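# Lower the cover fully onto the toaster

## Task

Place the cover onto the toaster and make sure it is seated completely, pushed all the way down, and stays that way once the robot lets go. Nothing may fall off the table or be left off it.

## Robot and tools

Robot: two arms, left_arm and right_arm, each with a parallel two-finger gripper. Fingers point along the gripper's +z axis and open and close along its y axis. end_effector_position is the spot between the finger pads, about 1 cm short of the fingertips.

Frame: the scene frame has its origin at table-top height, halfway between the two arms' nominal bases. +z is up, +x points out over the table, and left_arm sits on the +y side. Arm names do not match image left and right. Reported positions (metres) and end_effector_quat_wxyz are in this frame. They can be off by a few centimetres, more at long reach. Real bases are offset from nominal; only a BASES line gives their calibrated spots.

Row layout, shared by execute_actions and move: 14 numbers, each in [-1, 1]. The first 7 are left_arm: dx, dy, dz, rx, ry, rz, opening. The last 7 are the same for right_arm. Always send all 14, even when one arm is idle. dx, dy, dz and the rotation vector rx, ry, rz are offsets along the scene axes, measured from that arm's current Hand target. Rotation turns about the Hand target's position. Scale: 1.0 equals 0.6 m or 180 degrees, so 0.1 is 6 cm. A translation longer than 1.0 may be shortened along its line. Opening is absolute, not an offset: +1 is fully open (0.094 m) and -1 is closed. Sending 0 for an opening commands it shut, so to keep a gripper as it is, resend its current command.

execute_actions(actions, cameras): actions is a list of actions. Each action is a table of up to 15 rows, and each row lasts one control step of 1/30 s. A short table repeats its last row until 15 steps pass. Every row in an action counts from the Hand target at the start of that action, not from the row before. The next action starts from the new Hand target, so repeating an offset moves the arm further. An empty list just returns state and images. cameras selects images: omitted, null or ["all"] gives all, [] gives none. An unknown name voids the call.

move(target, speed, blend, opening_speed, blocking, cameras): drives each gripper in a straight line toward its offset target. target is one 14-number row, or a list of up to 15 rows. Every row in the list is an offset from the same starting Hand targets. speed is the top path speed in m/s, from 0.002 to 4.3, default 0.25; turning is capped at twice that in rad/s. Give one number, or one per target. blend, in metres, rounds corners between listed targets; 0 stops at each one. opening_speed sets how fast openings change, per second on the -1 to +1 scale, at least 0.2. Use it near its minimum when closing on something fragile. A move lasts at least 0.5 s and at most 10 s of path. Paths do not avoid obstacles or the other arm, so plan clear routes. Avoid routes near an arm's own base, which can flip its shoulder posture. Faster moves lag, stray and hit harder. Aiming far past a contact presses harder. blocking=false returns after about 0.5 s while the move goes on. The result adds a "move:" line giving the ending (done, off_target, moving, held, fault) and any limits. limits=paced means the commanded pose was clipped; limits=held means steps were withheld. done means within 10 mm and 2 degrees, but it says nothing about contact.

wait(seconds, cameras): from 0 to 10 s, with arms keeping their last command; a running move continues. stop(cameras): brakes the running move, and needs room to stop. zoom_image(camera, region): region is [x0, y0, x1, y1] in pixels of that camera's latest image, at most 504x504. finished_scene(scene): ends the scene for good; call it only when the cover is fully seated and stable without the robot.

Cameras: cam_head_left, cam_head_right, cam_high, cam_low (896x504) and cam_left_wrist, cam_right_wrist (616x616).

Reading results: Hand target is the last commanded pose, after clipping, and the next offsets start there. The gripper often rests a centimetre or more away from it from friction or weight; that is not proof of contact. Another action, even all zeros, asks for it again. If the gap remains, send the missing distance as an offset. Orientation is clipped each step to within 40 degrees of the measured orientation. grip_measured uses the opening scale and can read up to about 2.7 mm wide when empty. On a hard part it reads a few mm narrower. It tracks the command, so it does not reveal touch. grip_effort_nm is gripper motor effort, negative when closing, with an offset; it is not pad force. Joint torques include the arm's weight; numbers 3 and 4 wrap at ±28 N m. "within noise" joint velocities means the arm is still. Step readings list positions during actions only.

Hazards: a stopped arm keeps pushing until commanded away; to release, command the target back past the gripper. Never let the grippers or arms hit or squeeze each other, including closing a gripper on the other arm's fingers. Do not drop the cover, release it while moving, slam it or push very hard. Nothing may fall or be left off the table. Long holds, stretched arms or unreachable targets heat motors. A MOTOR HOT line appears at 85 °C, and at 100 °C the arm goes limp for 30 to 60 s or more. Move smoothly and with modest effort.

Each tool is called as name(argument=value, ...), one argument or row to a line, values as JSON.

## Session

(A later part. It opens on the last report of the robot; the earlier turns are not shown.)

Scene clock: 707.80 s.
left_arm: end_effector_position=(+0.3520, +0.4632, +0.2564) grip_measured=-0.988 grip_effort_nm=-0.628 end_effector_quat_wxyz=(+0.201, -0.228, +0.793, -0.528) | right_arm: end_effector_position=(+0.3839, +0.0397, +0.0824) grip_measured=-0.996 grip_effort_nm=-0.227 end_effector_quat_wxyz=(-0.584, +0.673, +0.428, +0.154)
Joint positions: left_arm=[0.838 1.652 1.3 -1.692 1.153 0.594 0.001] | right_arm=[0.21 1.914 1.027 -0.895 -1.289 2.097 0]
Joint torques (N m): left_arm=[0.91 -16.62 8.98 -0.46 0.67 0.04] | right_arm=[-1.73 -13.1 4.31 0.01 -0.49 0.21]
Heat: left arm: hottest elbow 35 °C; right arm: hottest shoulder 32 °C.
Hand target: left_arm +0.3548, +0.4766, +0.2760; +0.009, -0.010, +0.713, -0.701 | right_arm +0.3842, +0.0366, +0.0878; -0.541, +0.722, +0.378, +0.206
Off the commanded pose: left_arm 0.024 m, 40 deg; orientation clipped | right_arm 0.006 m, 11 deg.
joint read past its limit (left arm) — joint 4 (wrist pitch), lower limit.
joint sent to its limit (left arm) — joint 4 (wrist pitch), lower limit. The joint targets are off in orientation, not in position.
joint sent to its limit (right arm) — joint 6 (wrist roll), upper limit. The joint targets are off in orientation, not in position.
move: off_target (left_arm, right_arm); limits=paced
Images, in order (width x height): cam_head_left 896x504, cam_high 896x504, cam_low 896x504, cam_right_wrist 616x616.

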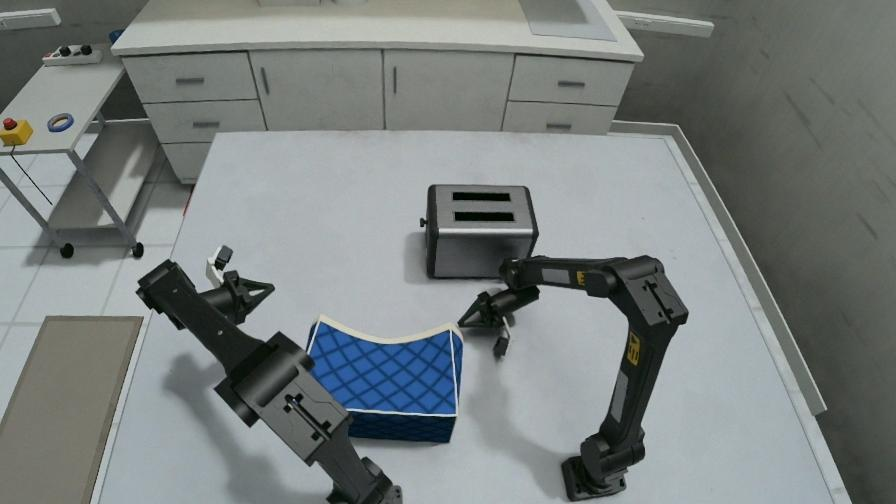

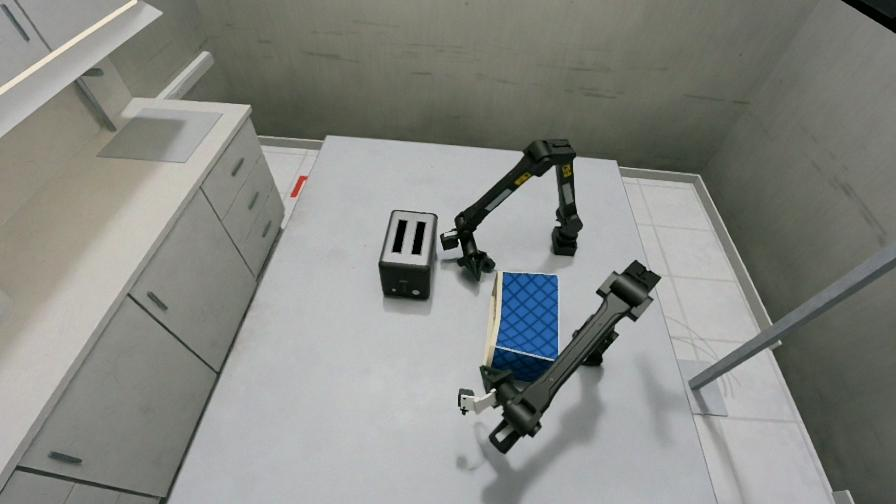

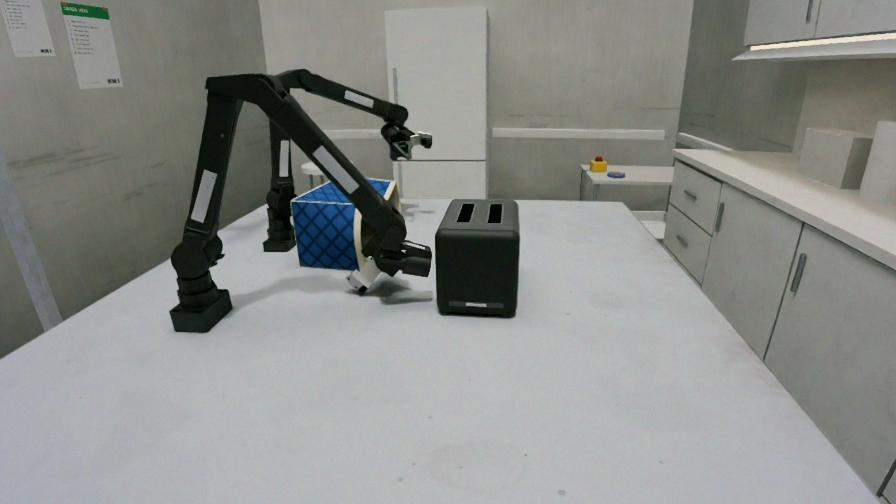

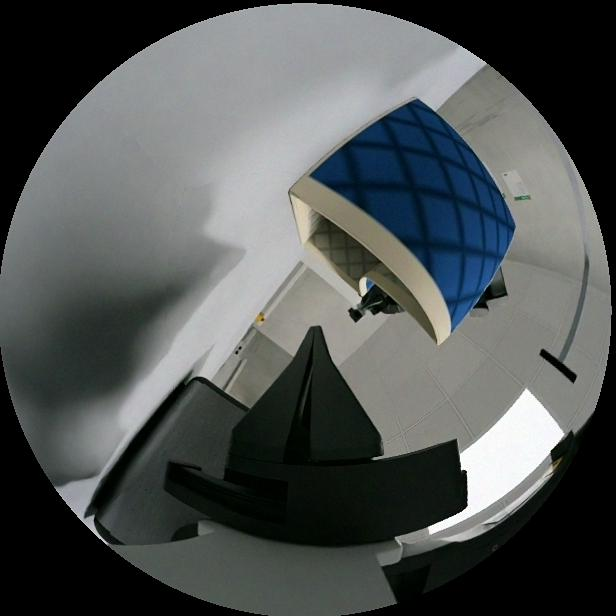

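move(
  target=[
    [-0.1,-0.06,-0.1,0.1,-0.3,-0.1,-1,0,-0.25,0.1,0,0,0,-1],
    [-0.2,-0.1,-0.2,0.155,-0.481,-0.1636,-1,-0.05,-0.35,0.15,0.041,-0.354,0.19,-1],
    [-0.258,-0.128,-0.277,0.155,-0.481,-0.1636,-1,-0.1,-0.4,0.15,0.082,-0.707,0.38,-1],
    [-0.258,-0.128,-0.277,0.155,-0.481,-0.1636,-1,-0.15,-0.4,0.12,-0.0804,0.691,-0.371,-1],
  ],
  speed=[0.25,0.4,0.4,0.5],
  cameras=["cam_head_left","cam_low","cam_high","cam_left_wrist"],
)

Scene clock: 732.77 s.
left_arm: end_effector_position=(+0.2002, +0.3947, +0.1059) grip_measured=-0.988 grip_effort_nm=-0.632 end_effector_quat_wxyz=(+0.194, +0.504, +0.791, -0.286) | right_arm: end_effector_position=(+0.2965, -0.2003, +0.1585) grip_measured=-0.996 grip_effort_nm=-0.222 end_effector_quat_wxyz=(+0.309, -0.612, +0.654, +0.321)
Joint positions: left_arm=[0.8 1.524 0.893 -1.479 0.481 2.075 0.001] | right_arm=[-0.41 1.403 0.792 -1.393 -0.842 -2.074 0]
Joint torques (N m): left_arm=[0.62 -12.57 5.11 -0.55 0.21 0.18] | right_arm=[-1.9 -7.47 5.59 -0.32 -0.66 -0.07]
Heat: left arm: hottest elbow 35 °C; right arm: hottest shoulder 32 °C.
Hand target: left_arm +0.2000, +0.3998, +0.1097; +0.326, +0.629, +0.627, -0.325 | right_arm +0.2942, -0.2035, +0.1598; -0.329, +0.627, -0.627, -0.327
Off the commanded pose: left_arm 0.006 m, 29 deg | right_arm 0.004 m, 4 deg.
joint sent to its limit (left arm) — joint 6 (wrist roll), upper limit. The joint targets are off in orientation, not in position.
joint sent to its limit (right arm) — joint 6 (wrist roll), lower limit. The joint targets are off in orientation, not in position.
move: off_target (left_arm, right_arm)
Images, in order (width x height): cam_head_left 896x504, cam_high 896x504, cam_low 896x504, cam_left_wrist 616x616.

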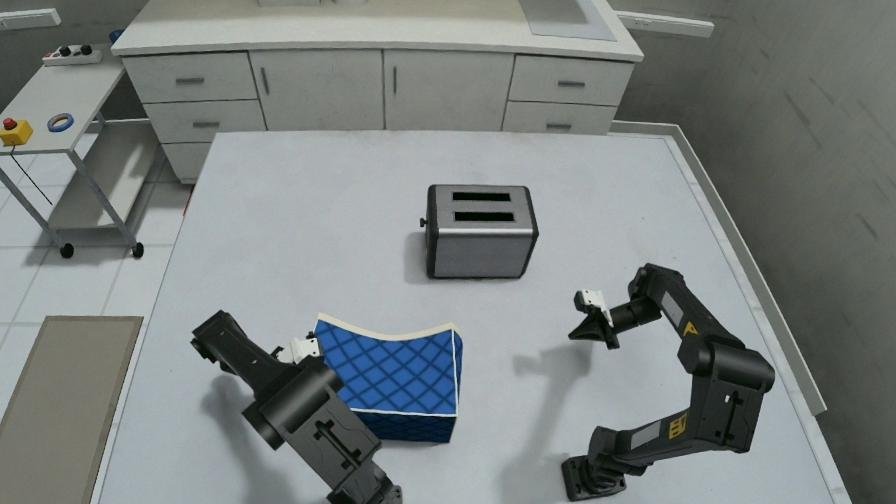

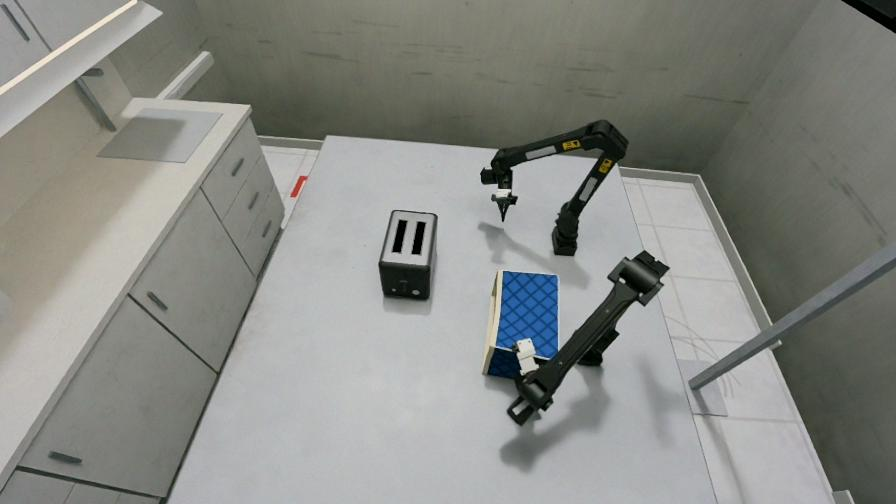

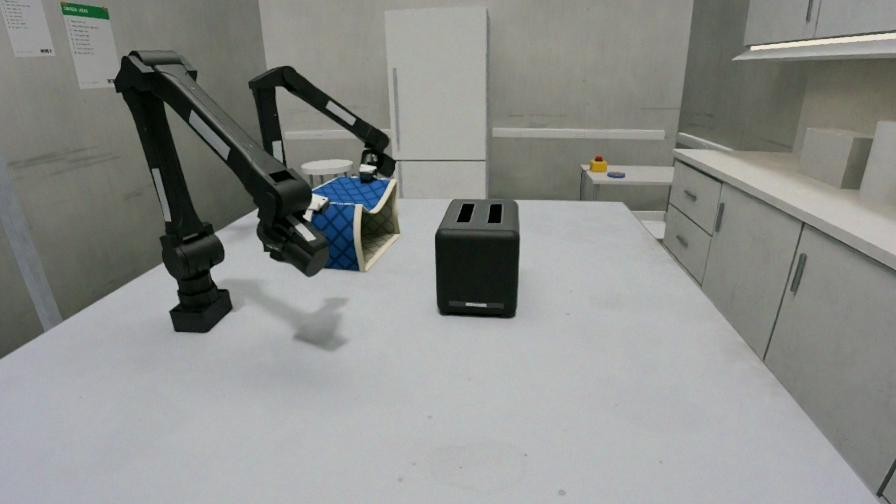

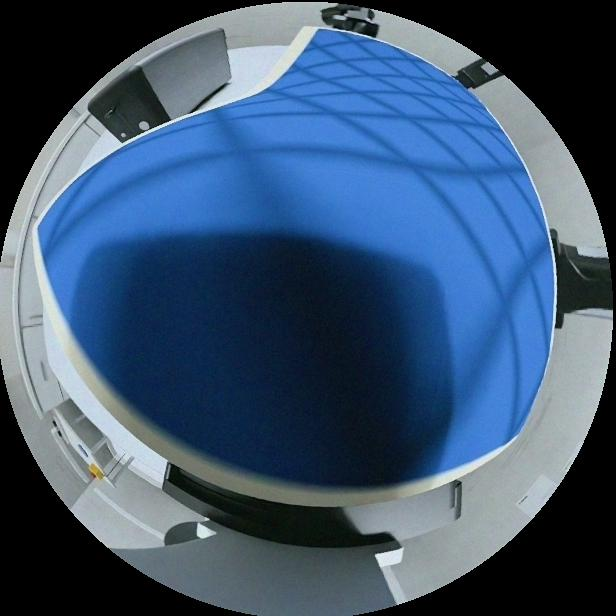

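move(
  target=[0.06,-0.29,0,0,0,0,-1,0,0,0,0,0,0,-1],
  speed=0.12,
  cameras=["cam_head_left","cam_low","cam_high"],
)

Scene clock: 738.57 s.
left_arm: end_effector_position=(+0.2340, +0.2289, +0.1065) grip_measured=-0.988 grip_effort_nm=-0.637 end_effector_quat_wxyz=(+0.313, +0.608, +0.655, -0.322) | right_arm: end_effector_position=(+0.2964, -0.2002, +0.1584) grip_measured=-0.996 grip_effort_nm=-0.222 end_effector_quat_wxyz=(+0.309, -0.612, +0.653, +0.320)
Joint positions: left_arm=[0.372 1.432 0.71 -1.287 0.852 2.075 0.001] | right_arm=[-0.41 1.403 0.792 -1.393 -0.843 -2.076 0]
Joint torques (N m): left_arm=[-1.32 -9.99 4.9 -0.39 0.67 0.14] | right_arm=[-2.14 -7.41 5.61 -0.28 -0.64 -0.06]
Heat: left arm: hottest elbow 35 °C; right arm: hottest shoulder 32 °C.
Hand target: left_arm +0.2360, +0.2257, +0.1097; +0.326, +0.629, +0.627, -0.325 | right_arm +0.2942, -0.2035, +0.1598; -0.329, +0.626, -0.627, -0.327
Off the commanded pose: left_arm 0.005 m, 4 deg | right_arm 0.004 m, 4 deg.
joint sent to its limit (left arm) — joint 6 (wrist roll), upper limit. The joint targets are off in orientation, not in position.
joint sent to its limit (right arm) — joint 6 (wrist roll), lower limit. The joint targets are off in orientation, not in position.
move: off_target (left_arm, right_arm)
Images, in order (width x height): cam_head_left 896x504, cam_high 896x504, cam_low 896x504.

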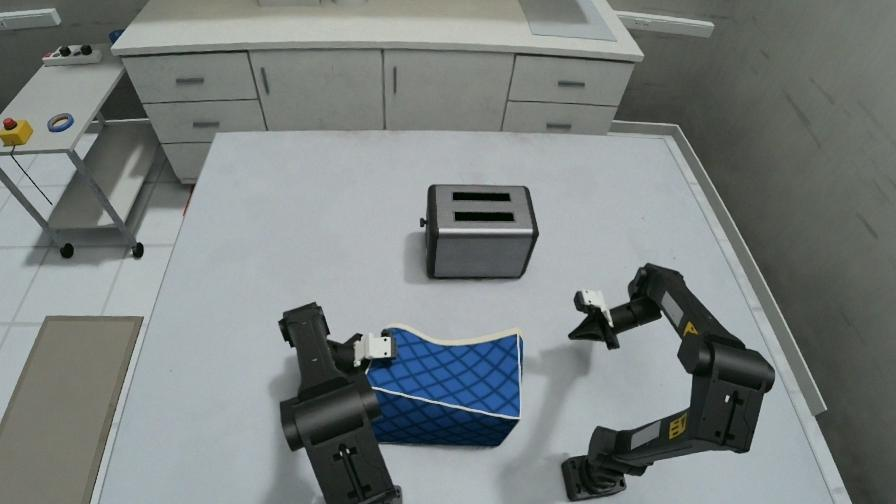

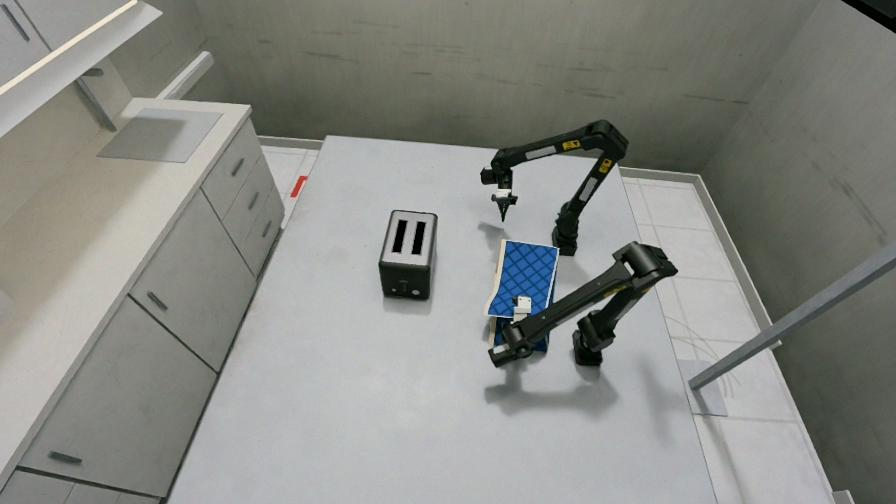

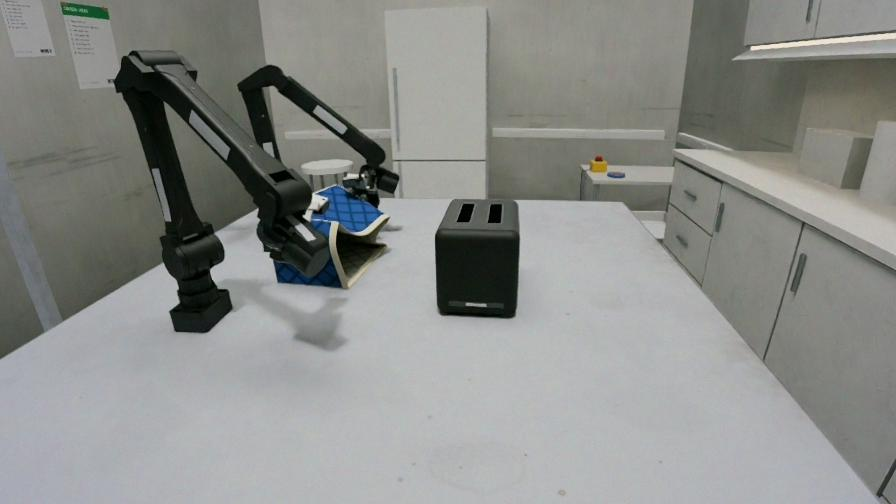

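move(
  target=[
    [0,0,0,0,0,0,-1,-0.097,-0.03,-0.08,0,0,0,-1],
    [0,0,0,0,0,0,-1,-0.097,0.13,-0.08,0,0,0,-1],
  ],
  speed=0.12,
  cameras=["cam_head_left","cam_low","cam_high"],
)

move(
  target=[0.15,0,0,0,0,0,-1,0.15,0.02,0,0,0,0,-1],
  speed=0.1,
  cameras=["cam_head_left","cam_low","cam_high"],
)

Scene clock: 747.17 s.
left_arm: end_effector_position=(+0.2341, +0.2289, +0.1065) grip_measured=-0.988 grip_effort_nm=-0.623 end_effector_quat_wxyz=(+0.313, +0.608, +0.655, -0.322) | right_arm: end_effector_position=(+0.2396, -0.1291, +0.1113) grip_measured=-0.996 grip_effort_nm=-0.217 end_effector_quat_wxyz=(-0.329, +0.625, -0.627, -0.327)
Joint positions: left_arm=[0.372 1.432 0.71 -1.286 0.852 2.075 0.001] | right_arm=[-0.23 1.284 0.514 -1.065 -0.94 -1.896 0]
Joint torques (N m): left_arm=[-1.32 -10.05 5 -0.43 0.65 0.14] | right_arm=[-0.03 -5.13 4.98 -0.05 -0.66 0.3]
Heat: left arm: hottest elbow 34 °C; right arm: hottest shoulder 31 °C.
Hand target: left_arm +0.2360, +0.2257, +0.1097; +0.326, +0.628, +0.627, -0.326 | right_arm +0.2360, -0.1254, +0.1118; -0.329, +0.627, -0.626, -0.327
Off the commanded pose: left_arm 0.005 m, 4 deg | right_arm 0.005 m, 0 deg.
joint sent to its limit (left arm) — joint 6 (wrist roll), upper limit. The joint targets are off in orientation, not in position.
move: off_target (left_arm)
Images, in order (width x height): cam_head_left 896x504, cam_high 896x504, cam_low 896x504.

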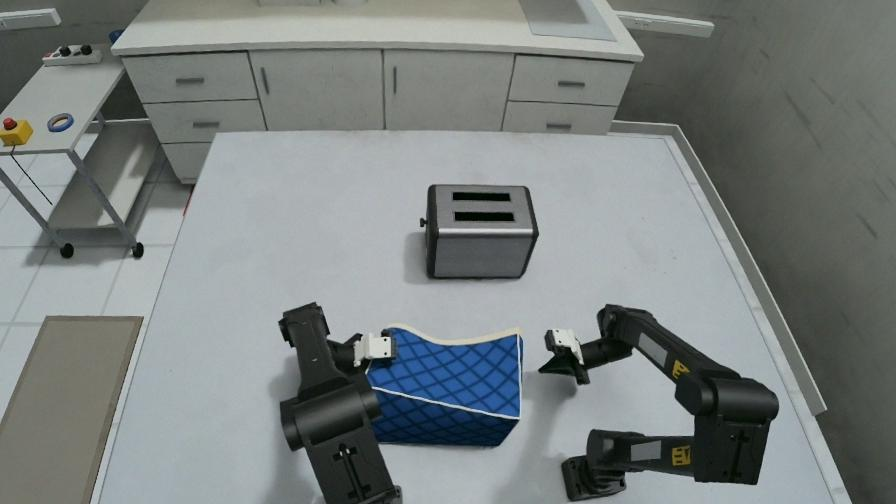

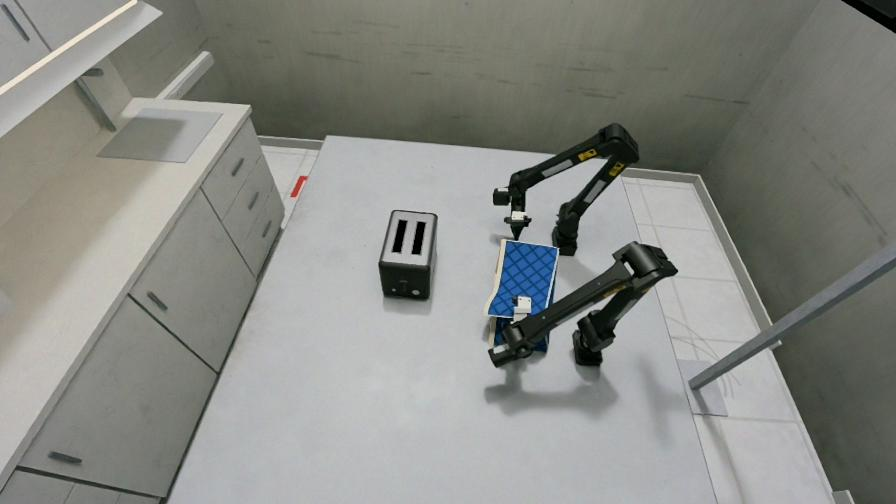

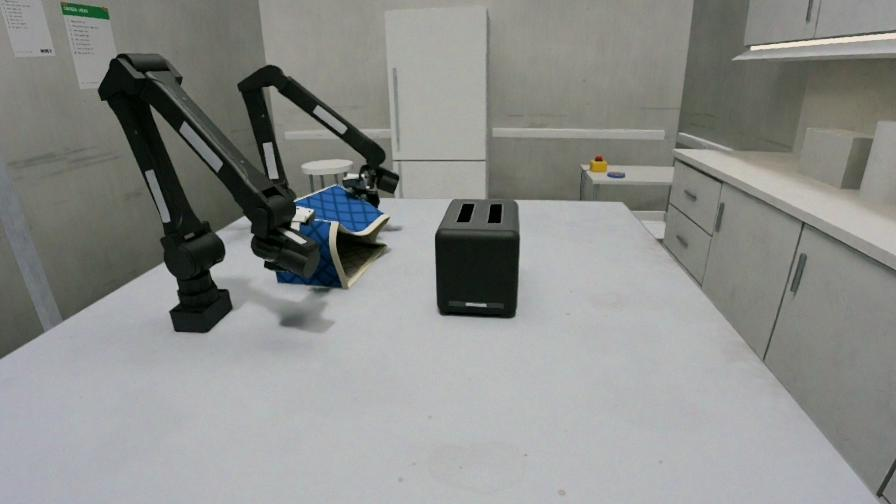

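Scene clock: 748.87 s.
left_arm: end_effector_position=(+0.3119, +0.2275, +0.1070) grip_measured=-0.988 grip_effort_nm=-0.623 end_effector_quat_wxyz=(+0.324, +0.623, +0.631, -0.330) | right_arm: end_effector_position=(+0.3092, -0.1166, +0.1077) grip_measured=-0.996 grip_effort_nm=-0.212 end_effector_quat_wxyz=(-0.325, +0.623, -0.630, -0.331)
Joint positions: left_arm=[0.295 1.614 0.914 -1.275 0.9 2.055 0.001] | right_arm=[-0.144 1.45 0.668 -0.945 -0.955 -1.747 0]
Joint torques (N m): left_arm=[-1.14 -10.87 7.31 -0.51 0.65 -0.04] | right_arm=[0.21 -4.89 9.52 0.14 -0.74 0.26]
Heat: left arm: hottest elbow 34 °C; right arm: hottest shoulder 31 °C.
Hand target: left_arm +0.3260, +0.2258, +0.1097; +0.326, +0.629, +0.627, -0.325 | right_arm +0.3260, -0.1135, +0.1118; -0.328, +0.626, -0.627, -0.327
Off the commanded pose: left_arm 0.014 m, 1 deg | right_arm 0.018 m, 1 deg.
move: off_target (left_arm, right_arm)
Images, in order (width x height): cam_head_left 896x504, cam_high 896x504, cam_low 896x504.

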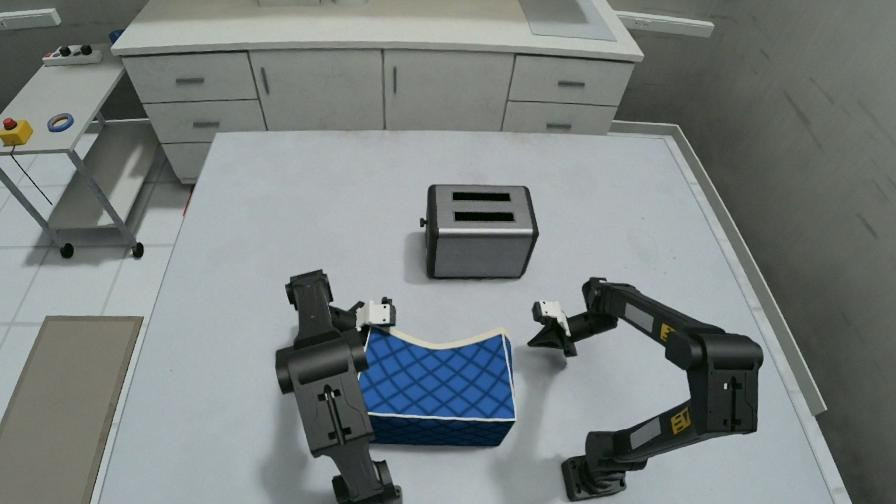

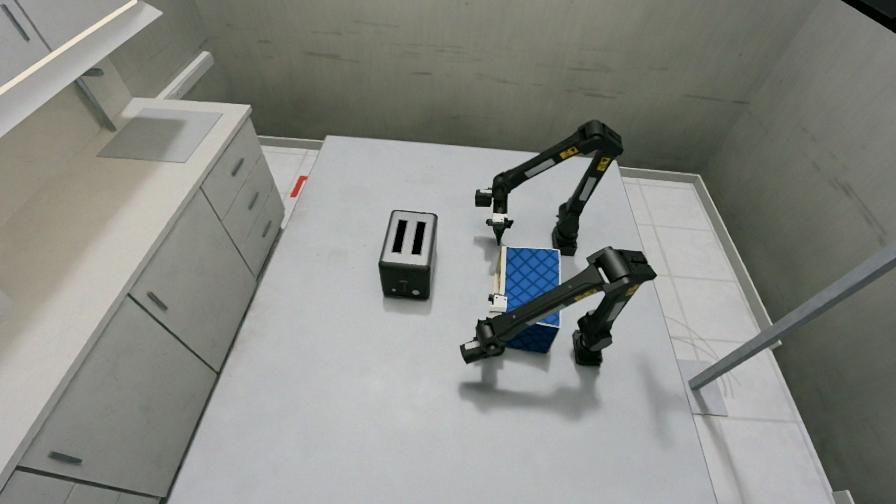

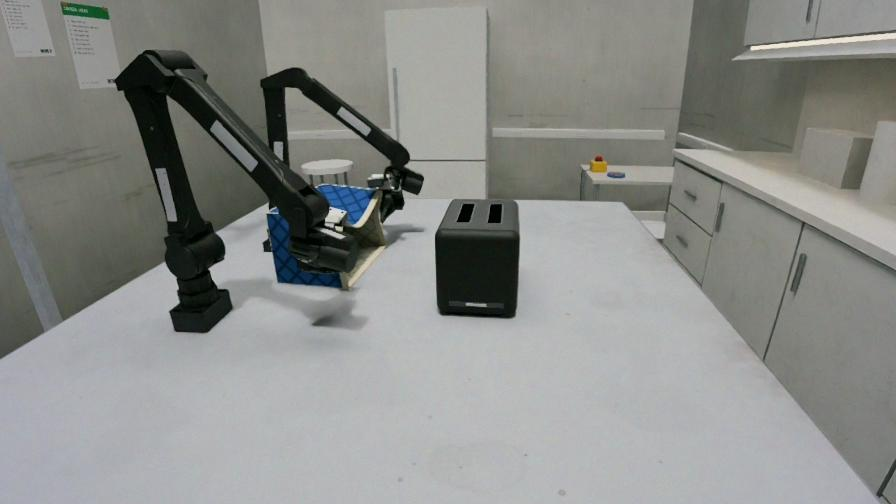

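move(
  target=[
    [0,0.06,0,0,0,0,-1,0,-0.06,0,0,0,0,-1],
    [-0.26,0.08,0.01,0,0,0,-1,-0.26,-0.07,0.01,0,0,0,-1],
  ],
  speed=0.15,
  cameras=["cam_head_left","cam_low","cam_high"],
)

Scene clock: 754.87 s.
left_arm: end_effector_position=(+0.1712, +0.2693, +0.1113) grip_measured=-0.988 grip_effort_nm=-0.632 end_effector_quat_wxyz=(+0.254, +0.581, +0.721, -0.279) | right_arm: end_effector_position=(+0.1738, -0.1530, +0.1175) grip_measured=-0.996 grip_effort_nm=-0.217 end_effector_quat_wxyz=(+0.309, -0.618, +0.652, +0.313)
Joint positions: left_arm=[0.561 1.242 0.618 -1.388 0.657 2.075 0.001] | right_arm=[-0.408 1.094 0.411 -1.305 -0.835 -2.075 0]
Joint torques (N m): left_arm=[1.26 -7.12 5.67 -1.25 0.33 0.16] | right_arm=[-2.02 -2.67 5.52 -0.87 -0.37 -0.07]
Heat: left arm: hottest elbow 34 °C; right arm: hottest shoulder 31 °C.
Hand target: left_arm +0.1699, +0.2737, +0.1157; +0.326, +0.629, +0.626, -0.325 | right_arm +0.1700, -0.1554, +0.1178; -0.329, +0.627, -0.626, -0.327
Off the commanded pose: left_arm 0.006 m, 16 deg | right_arm 0.005 m, 4 deg.
joint sent to its limit (left arm) — joint 6 (wrist roll), upper limit. The joint targets are off in orientation, not in position.
joint sent to its limit (right arm) — joint 6 (wrist roll), lower limit. The joint targets are off in orientation, not in position.
move: off_target (left_arm, right_arm)
Images, in order (width x height): cam_head_left 896x504, cam_high 896x504, cam_low 896x504.

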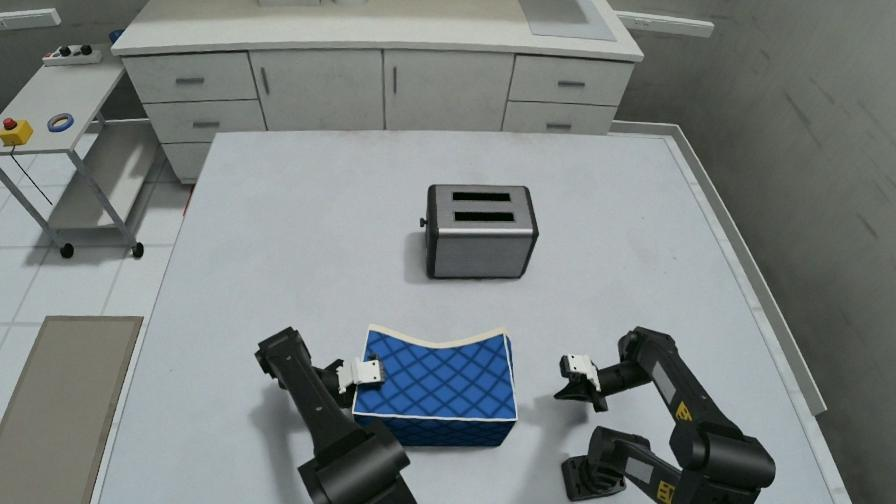

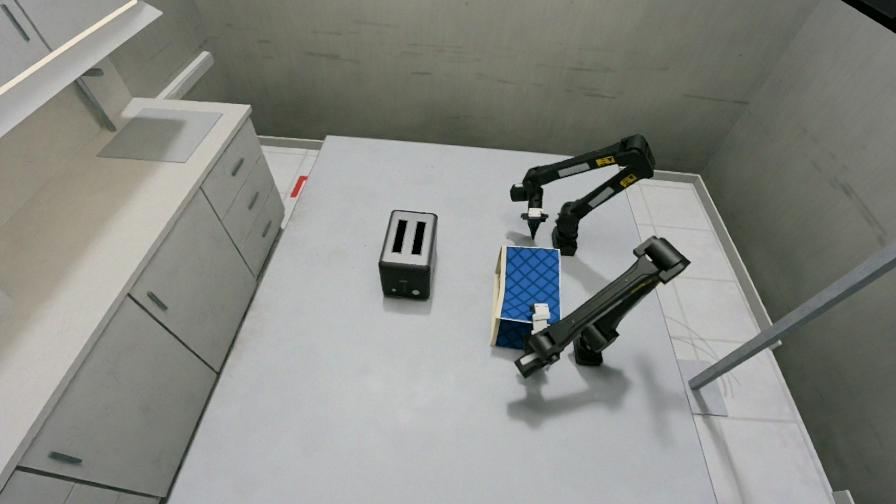

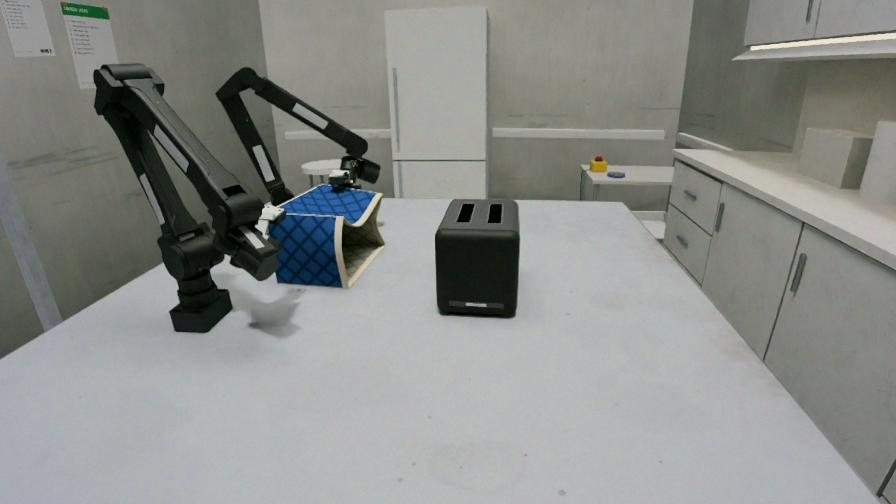

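move(
  target=[0,-0.125,0,0,0,0,-1,0,0.13,0,0,0,0,-1],
  speed=0.1,
  cameras=["cam_head_left","cam_low","cam_high"],
)

move(
  target=[0.02,-0.015,0.15,0,0,0,-1,0.02,0.015,0.15,0,0,0,-1],
  speed=0.1,
  cameras=["cam_head_left","cam_low","cam_high"],
)

Scene clock: 762.83 s.
left_arm: end_effector_position=(+0.1686, +0.2013, +0.1136) grip_measured=-0.988 grip_effort_nm=-0.628 end_effector_quat_wxyz=(+0.313, +0.610, +0.652, -0.323) | right_arm: end_effector_position=(+0.1742, -0.0796, +0.1198) grip_measured=-0.996 grip_effort_nm=-0.217 end_effector_quat_wxyz=(-0.331, +0.625, -0.627, -0.327)
Joint positions: left_arm=[0.364 1.221 0.541 -1.327 0.854 2.075 0.001] | right_arm=[-0.011 0.916 0.32 -0.926 -0.966 -1.516 0]
Joint torques (N m): left_arm=[-1.38 -6.36 5.09 -0.29 0.65 0.13] | right_arm=[0.38 -1.67 6.49 0.5 -0.52 0.28]
Heat: left arm: hottest elbow 34 °C; right arm: hottest shoulder 31 °C.
Hand target: left_arm +0.1700, +0.1988, +0.1157; +0.326, +0.629, +0.627, -0.325 | right_arm +0.1700, -0.0775, +0.1177; -0.328, +0.626, -0.627, -0.327
Off the commanded pose: left_arm 0.004 m, 4 deg | right_arm 0.005 m, 0 deg.
joint sent to its limit (left arm) — joint 6 (wrist roll), upper limit. The joint targets still meet the commanded pose.
move: off_target (left_arm)
Images, in order (width x height): cam_head_left 896x504, cam_high 896x504, cam_low 896x504.

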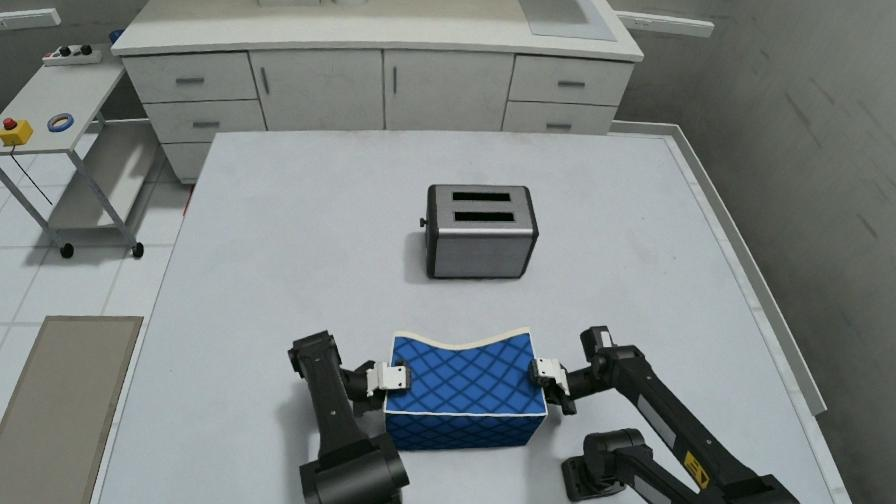

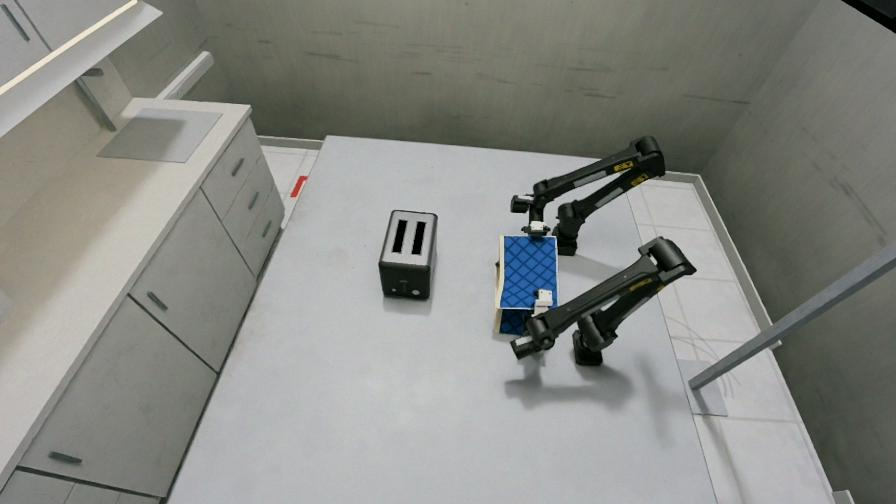

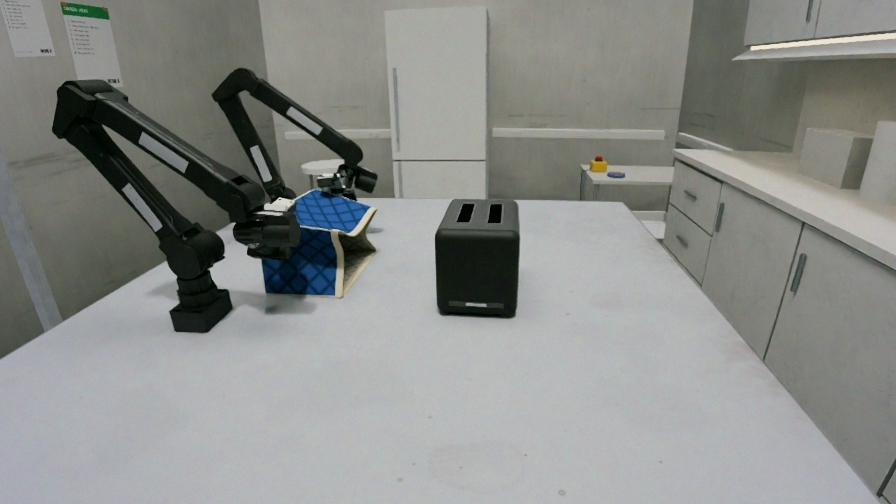

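Scene clock: 764.50 s.
left_arm: end_effector_position=(+0.1736, +0.1904, +0.1912) grip_measured=-0.988 grip_effort_nm=-0.628 end_effector_quat_wxyz=(+0.319, +0.614, +0.637, -0.338) | right_arm: end_effector_position=(+0.1688, -0.0706, +0.1850) grip_measured=-0.996 grip_effort_nm=-0.212 end_effector_quat_wxyz=(-0.313, +0.617, -0.636, -0.342)
Joint positions: left_arm=[0.32 1.102 0.678 -1.593 0.891 2.075 0.001] | right_arm=[0.046 0.768 0.451 -1.178 -0.962 -1.419 0]
Joint torques (N m): left_arm=[-1.26 -6.01 8.84 -1.2 0.62 0.11] | right_arm=[-0.15 -0.73 13.61 -0.08 -0.52 0.22]
Heat: left arm: hottest elbow 34 °C; right arm: hottest shoulder 31 °C.
Hand target: left_arm +0.1820, +0.1897, +0.2057; +0.326, +0.629, +0.626, -0.325 | right_arm +0.1820, -0.0685, +0.2078; -0.329, +0.626, -0.627, -0.327
Off the commanded pose: left_arm 0.017 m, 3 deg | right_arm 0.026 m, 3 deg.
move: off_target (left_arm, right_arm)
Images, in order (width x height): cam_head_left 896x504, cam_high 896x504, cam_low 896x504.

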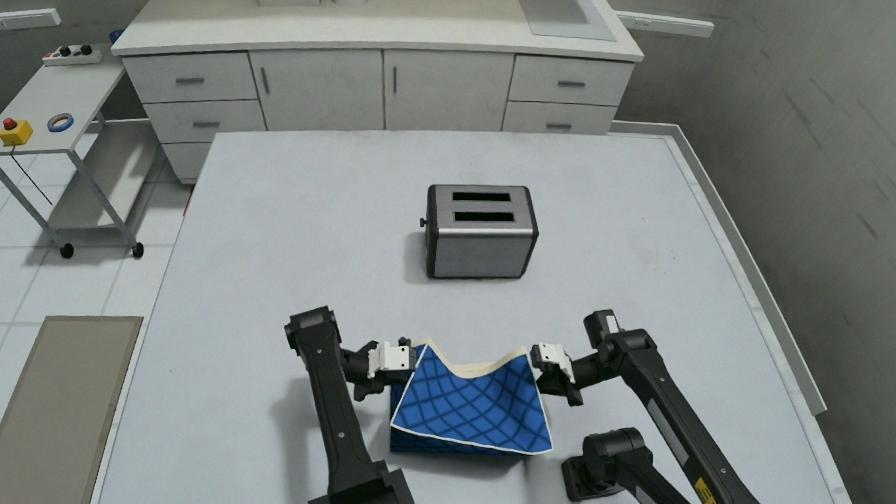

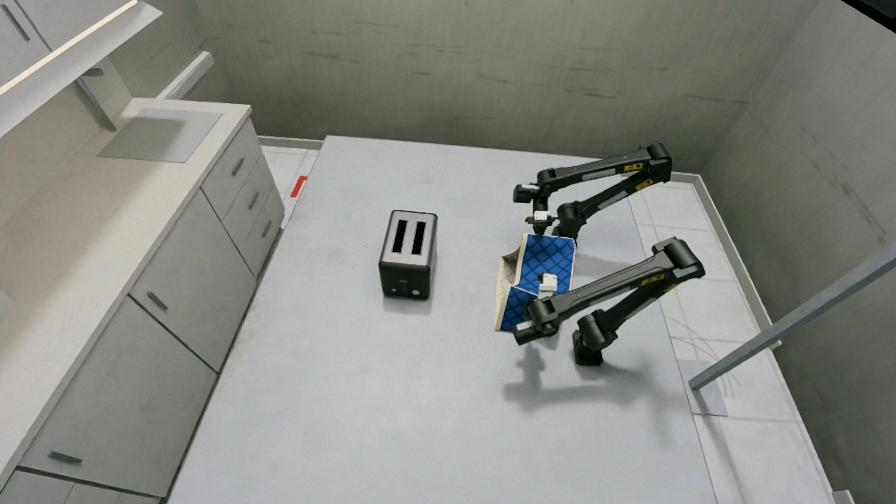

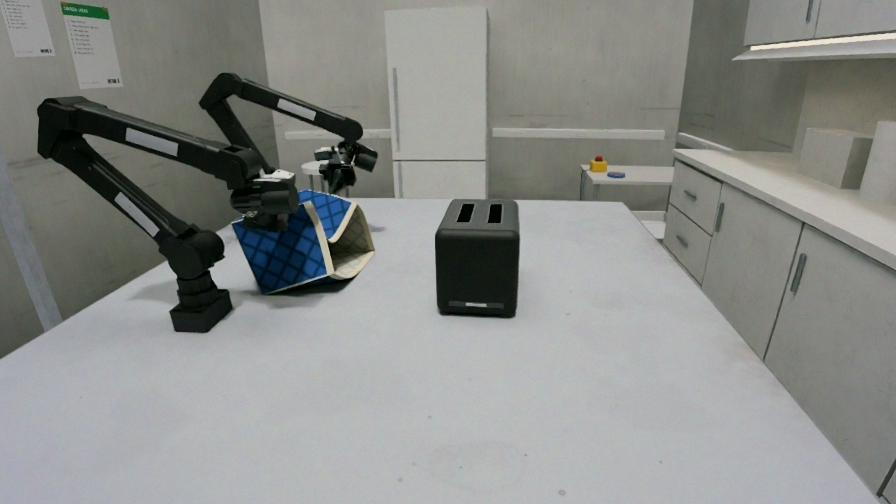

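move(
  target=[
    [0.12,-0.003,0.0,0,0,0,-1,0.13,0.003,0.0,0,0,0,-1],
    [0.21,-0.003,0.0,0,0,0,-1,0.22,0.003,0.0,0,0,0,-1],
    [0.21,-0.003,-0.13,0,0,0,-1,0.22,0.003,-0.13,0,0,0,-1],
  ],
  speed=0.1,
  cameras=["cam_head_left","cam_low","cam_high"],
)

Scene clock: 773.70 s.
left_arm: end_effector_position=(+0.3059, +0.1931, +0.1306) grip_measured=-0.988 grip_effort_nm=-0.628 end_effector_quat_wxyz=(+0.329, +0.627, +0.629, -0.321) | right_arm: end_effector_position=(+0.3154, -0.0640, +0.1381) grip_measured=-0.996 grip_effort_nm=-0.212 end_effector_quat_wxyz=(-0.332, +0.628, -0.624, -0.325)
Joint positions: left_arm=[0.207 1.503 0.872 -1.212 0.929 1.918 0.001] | right_arm=[0.028 1.338 0.664 -0.793 -0.962 -1.458 0]
Joint torques (N m): left_arm=[-1.2 -10.11 5.64 -0.16 0.66 -0.06] | right_arm=[-1.67 -4.72 6.22 0.57 -0.63 0]
Heat: left arm: hottest elbow 34 °C; right arm: hottest elbow 31 °C.
Hand target: left_arm +0.3080, +0.1880, +0.1276; +0.326, +0.629, +0.627, -0.325 | right_arm +0.3140, -0.0667, +0.1298; -0.329, +0.626, -0.627, -0.327
Off the commanded pose: left_arm 0.006 m, 1 deg | right_arm 0.009 m, 1 deg.
move: done
Images, in order (width x height): cam_head_left 896x504, cam_high 896x504, cam_low 896x504.

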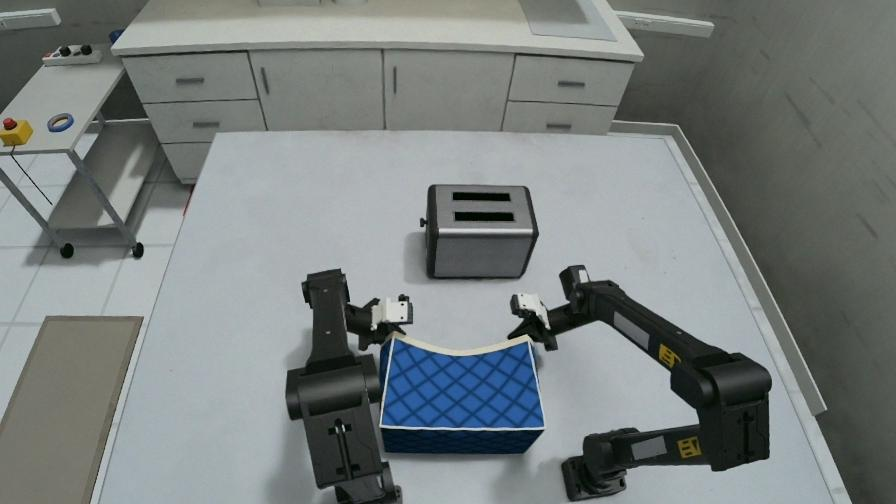

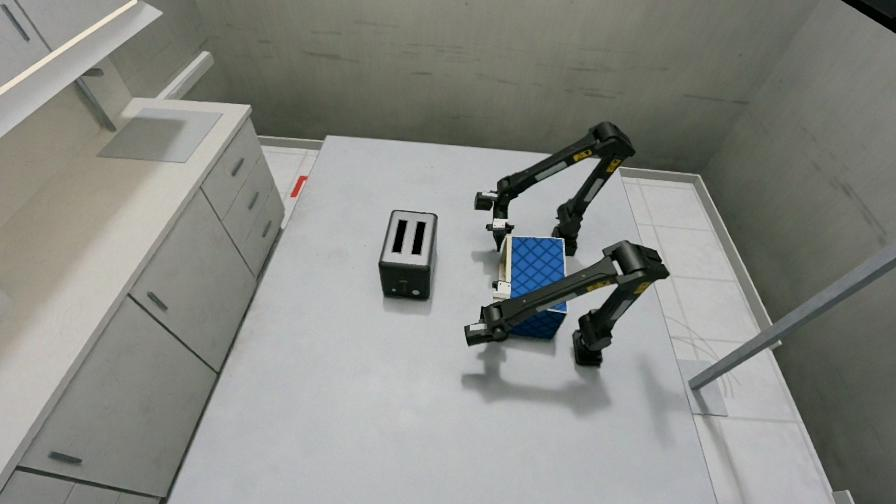

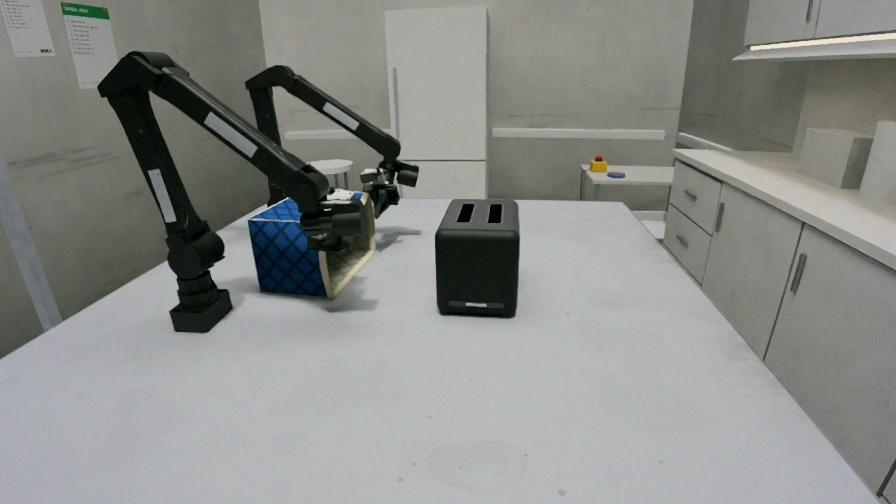

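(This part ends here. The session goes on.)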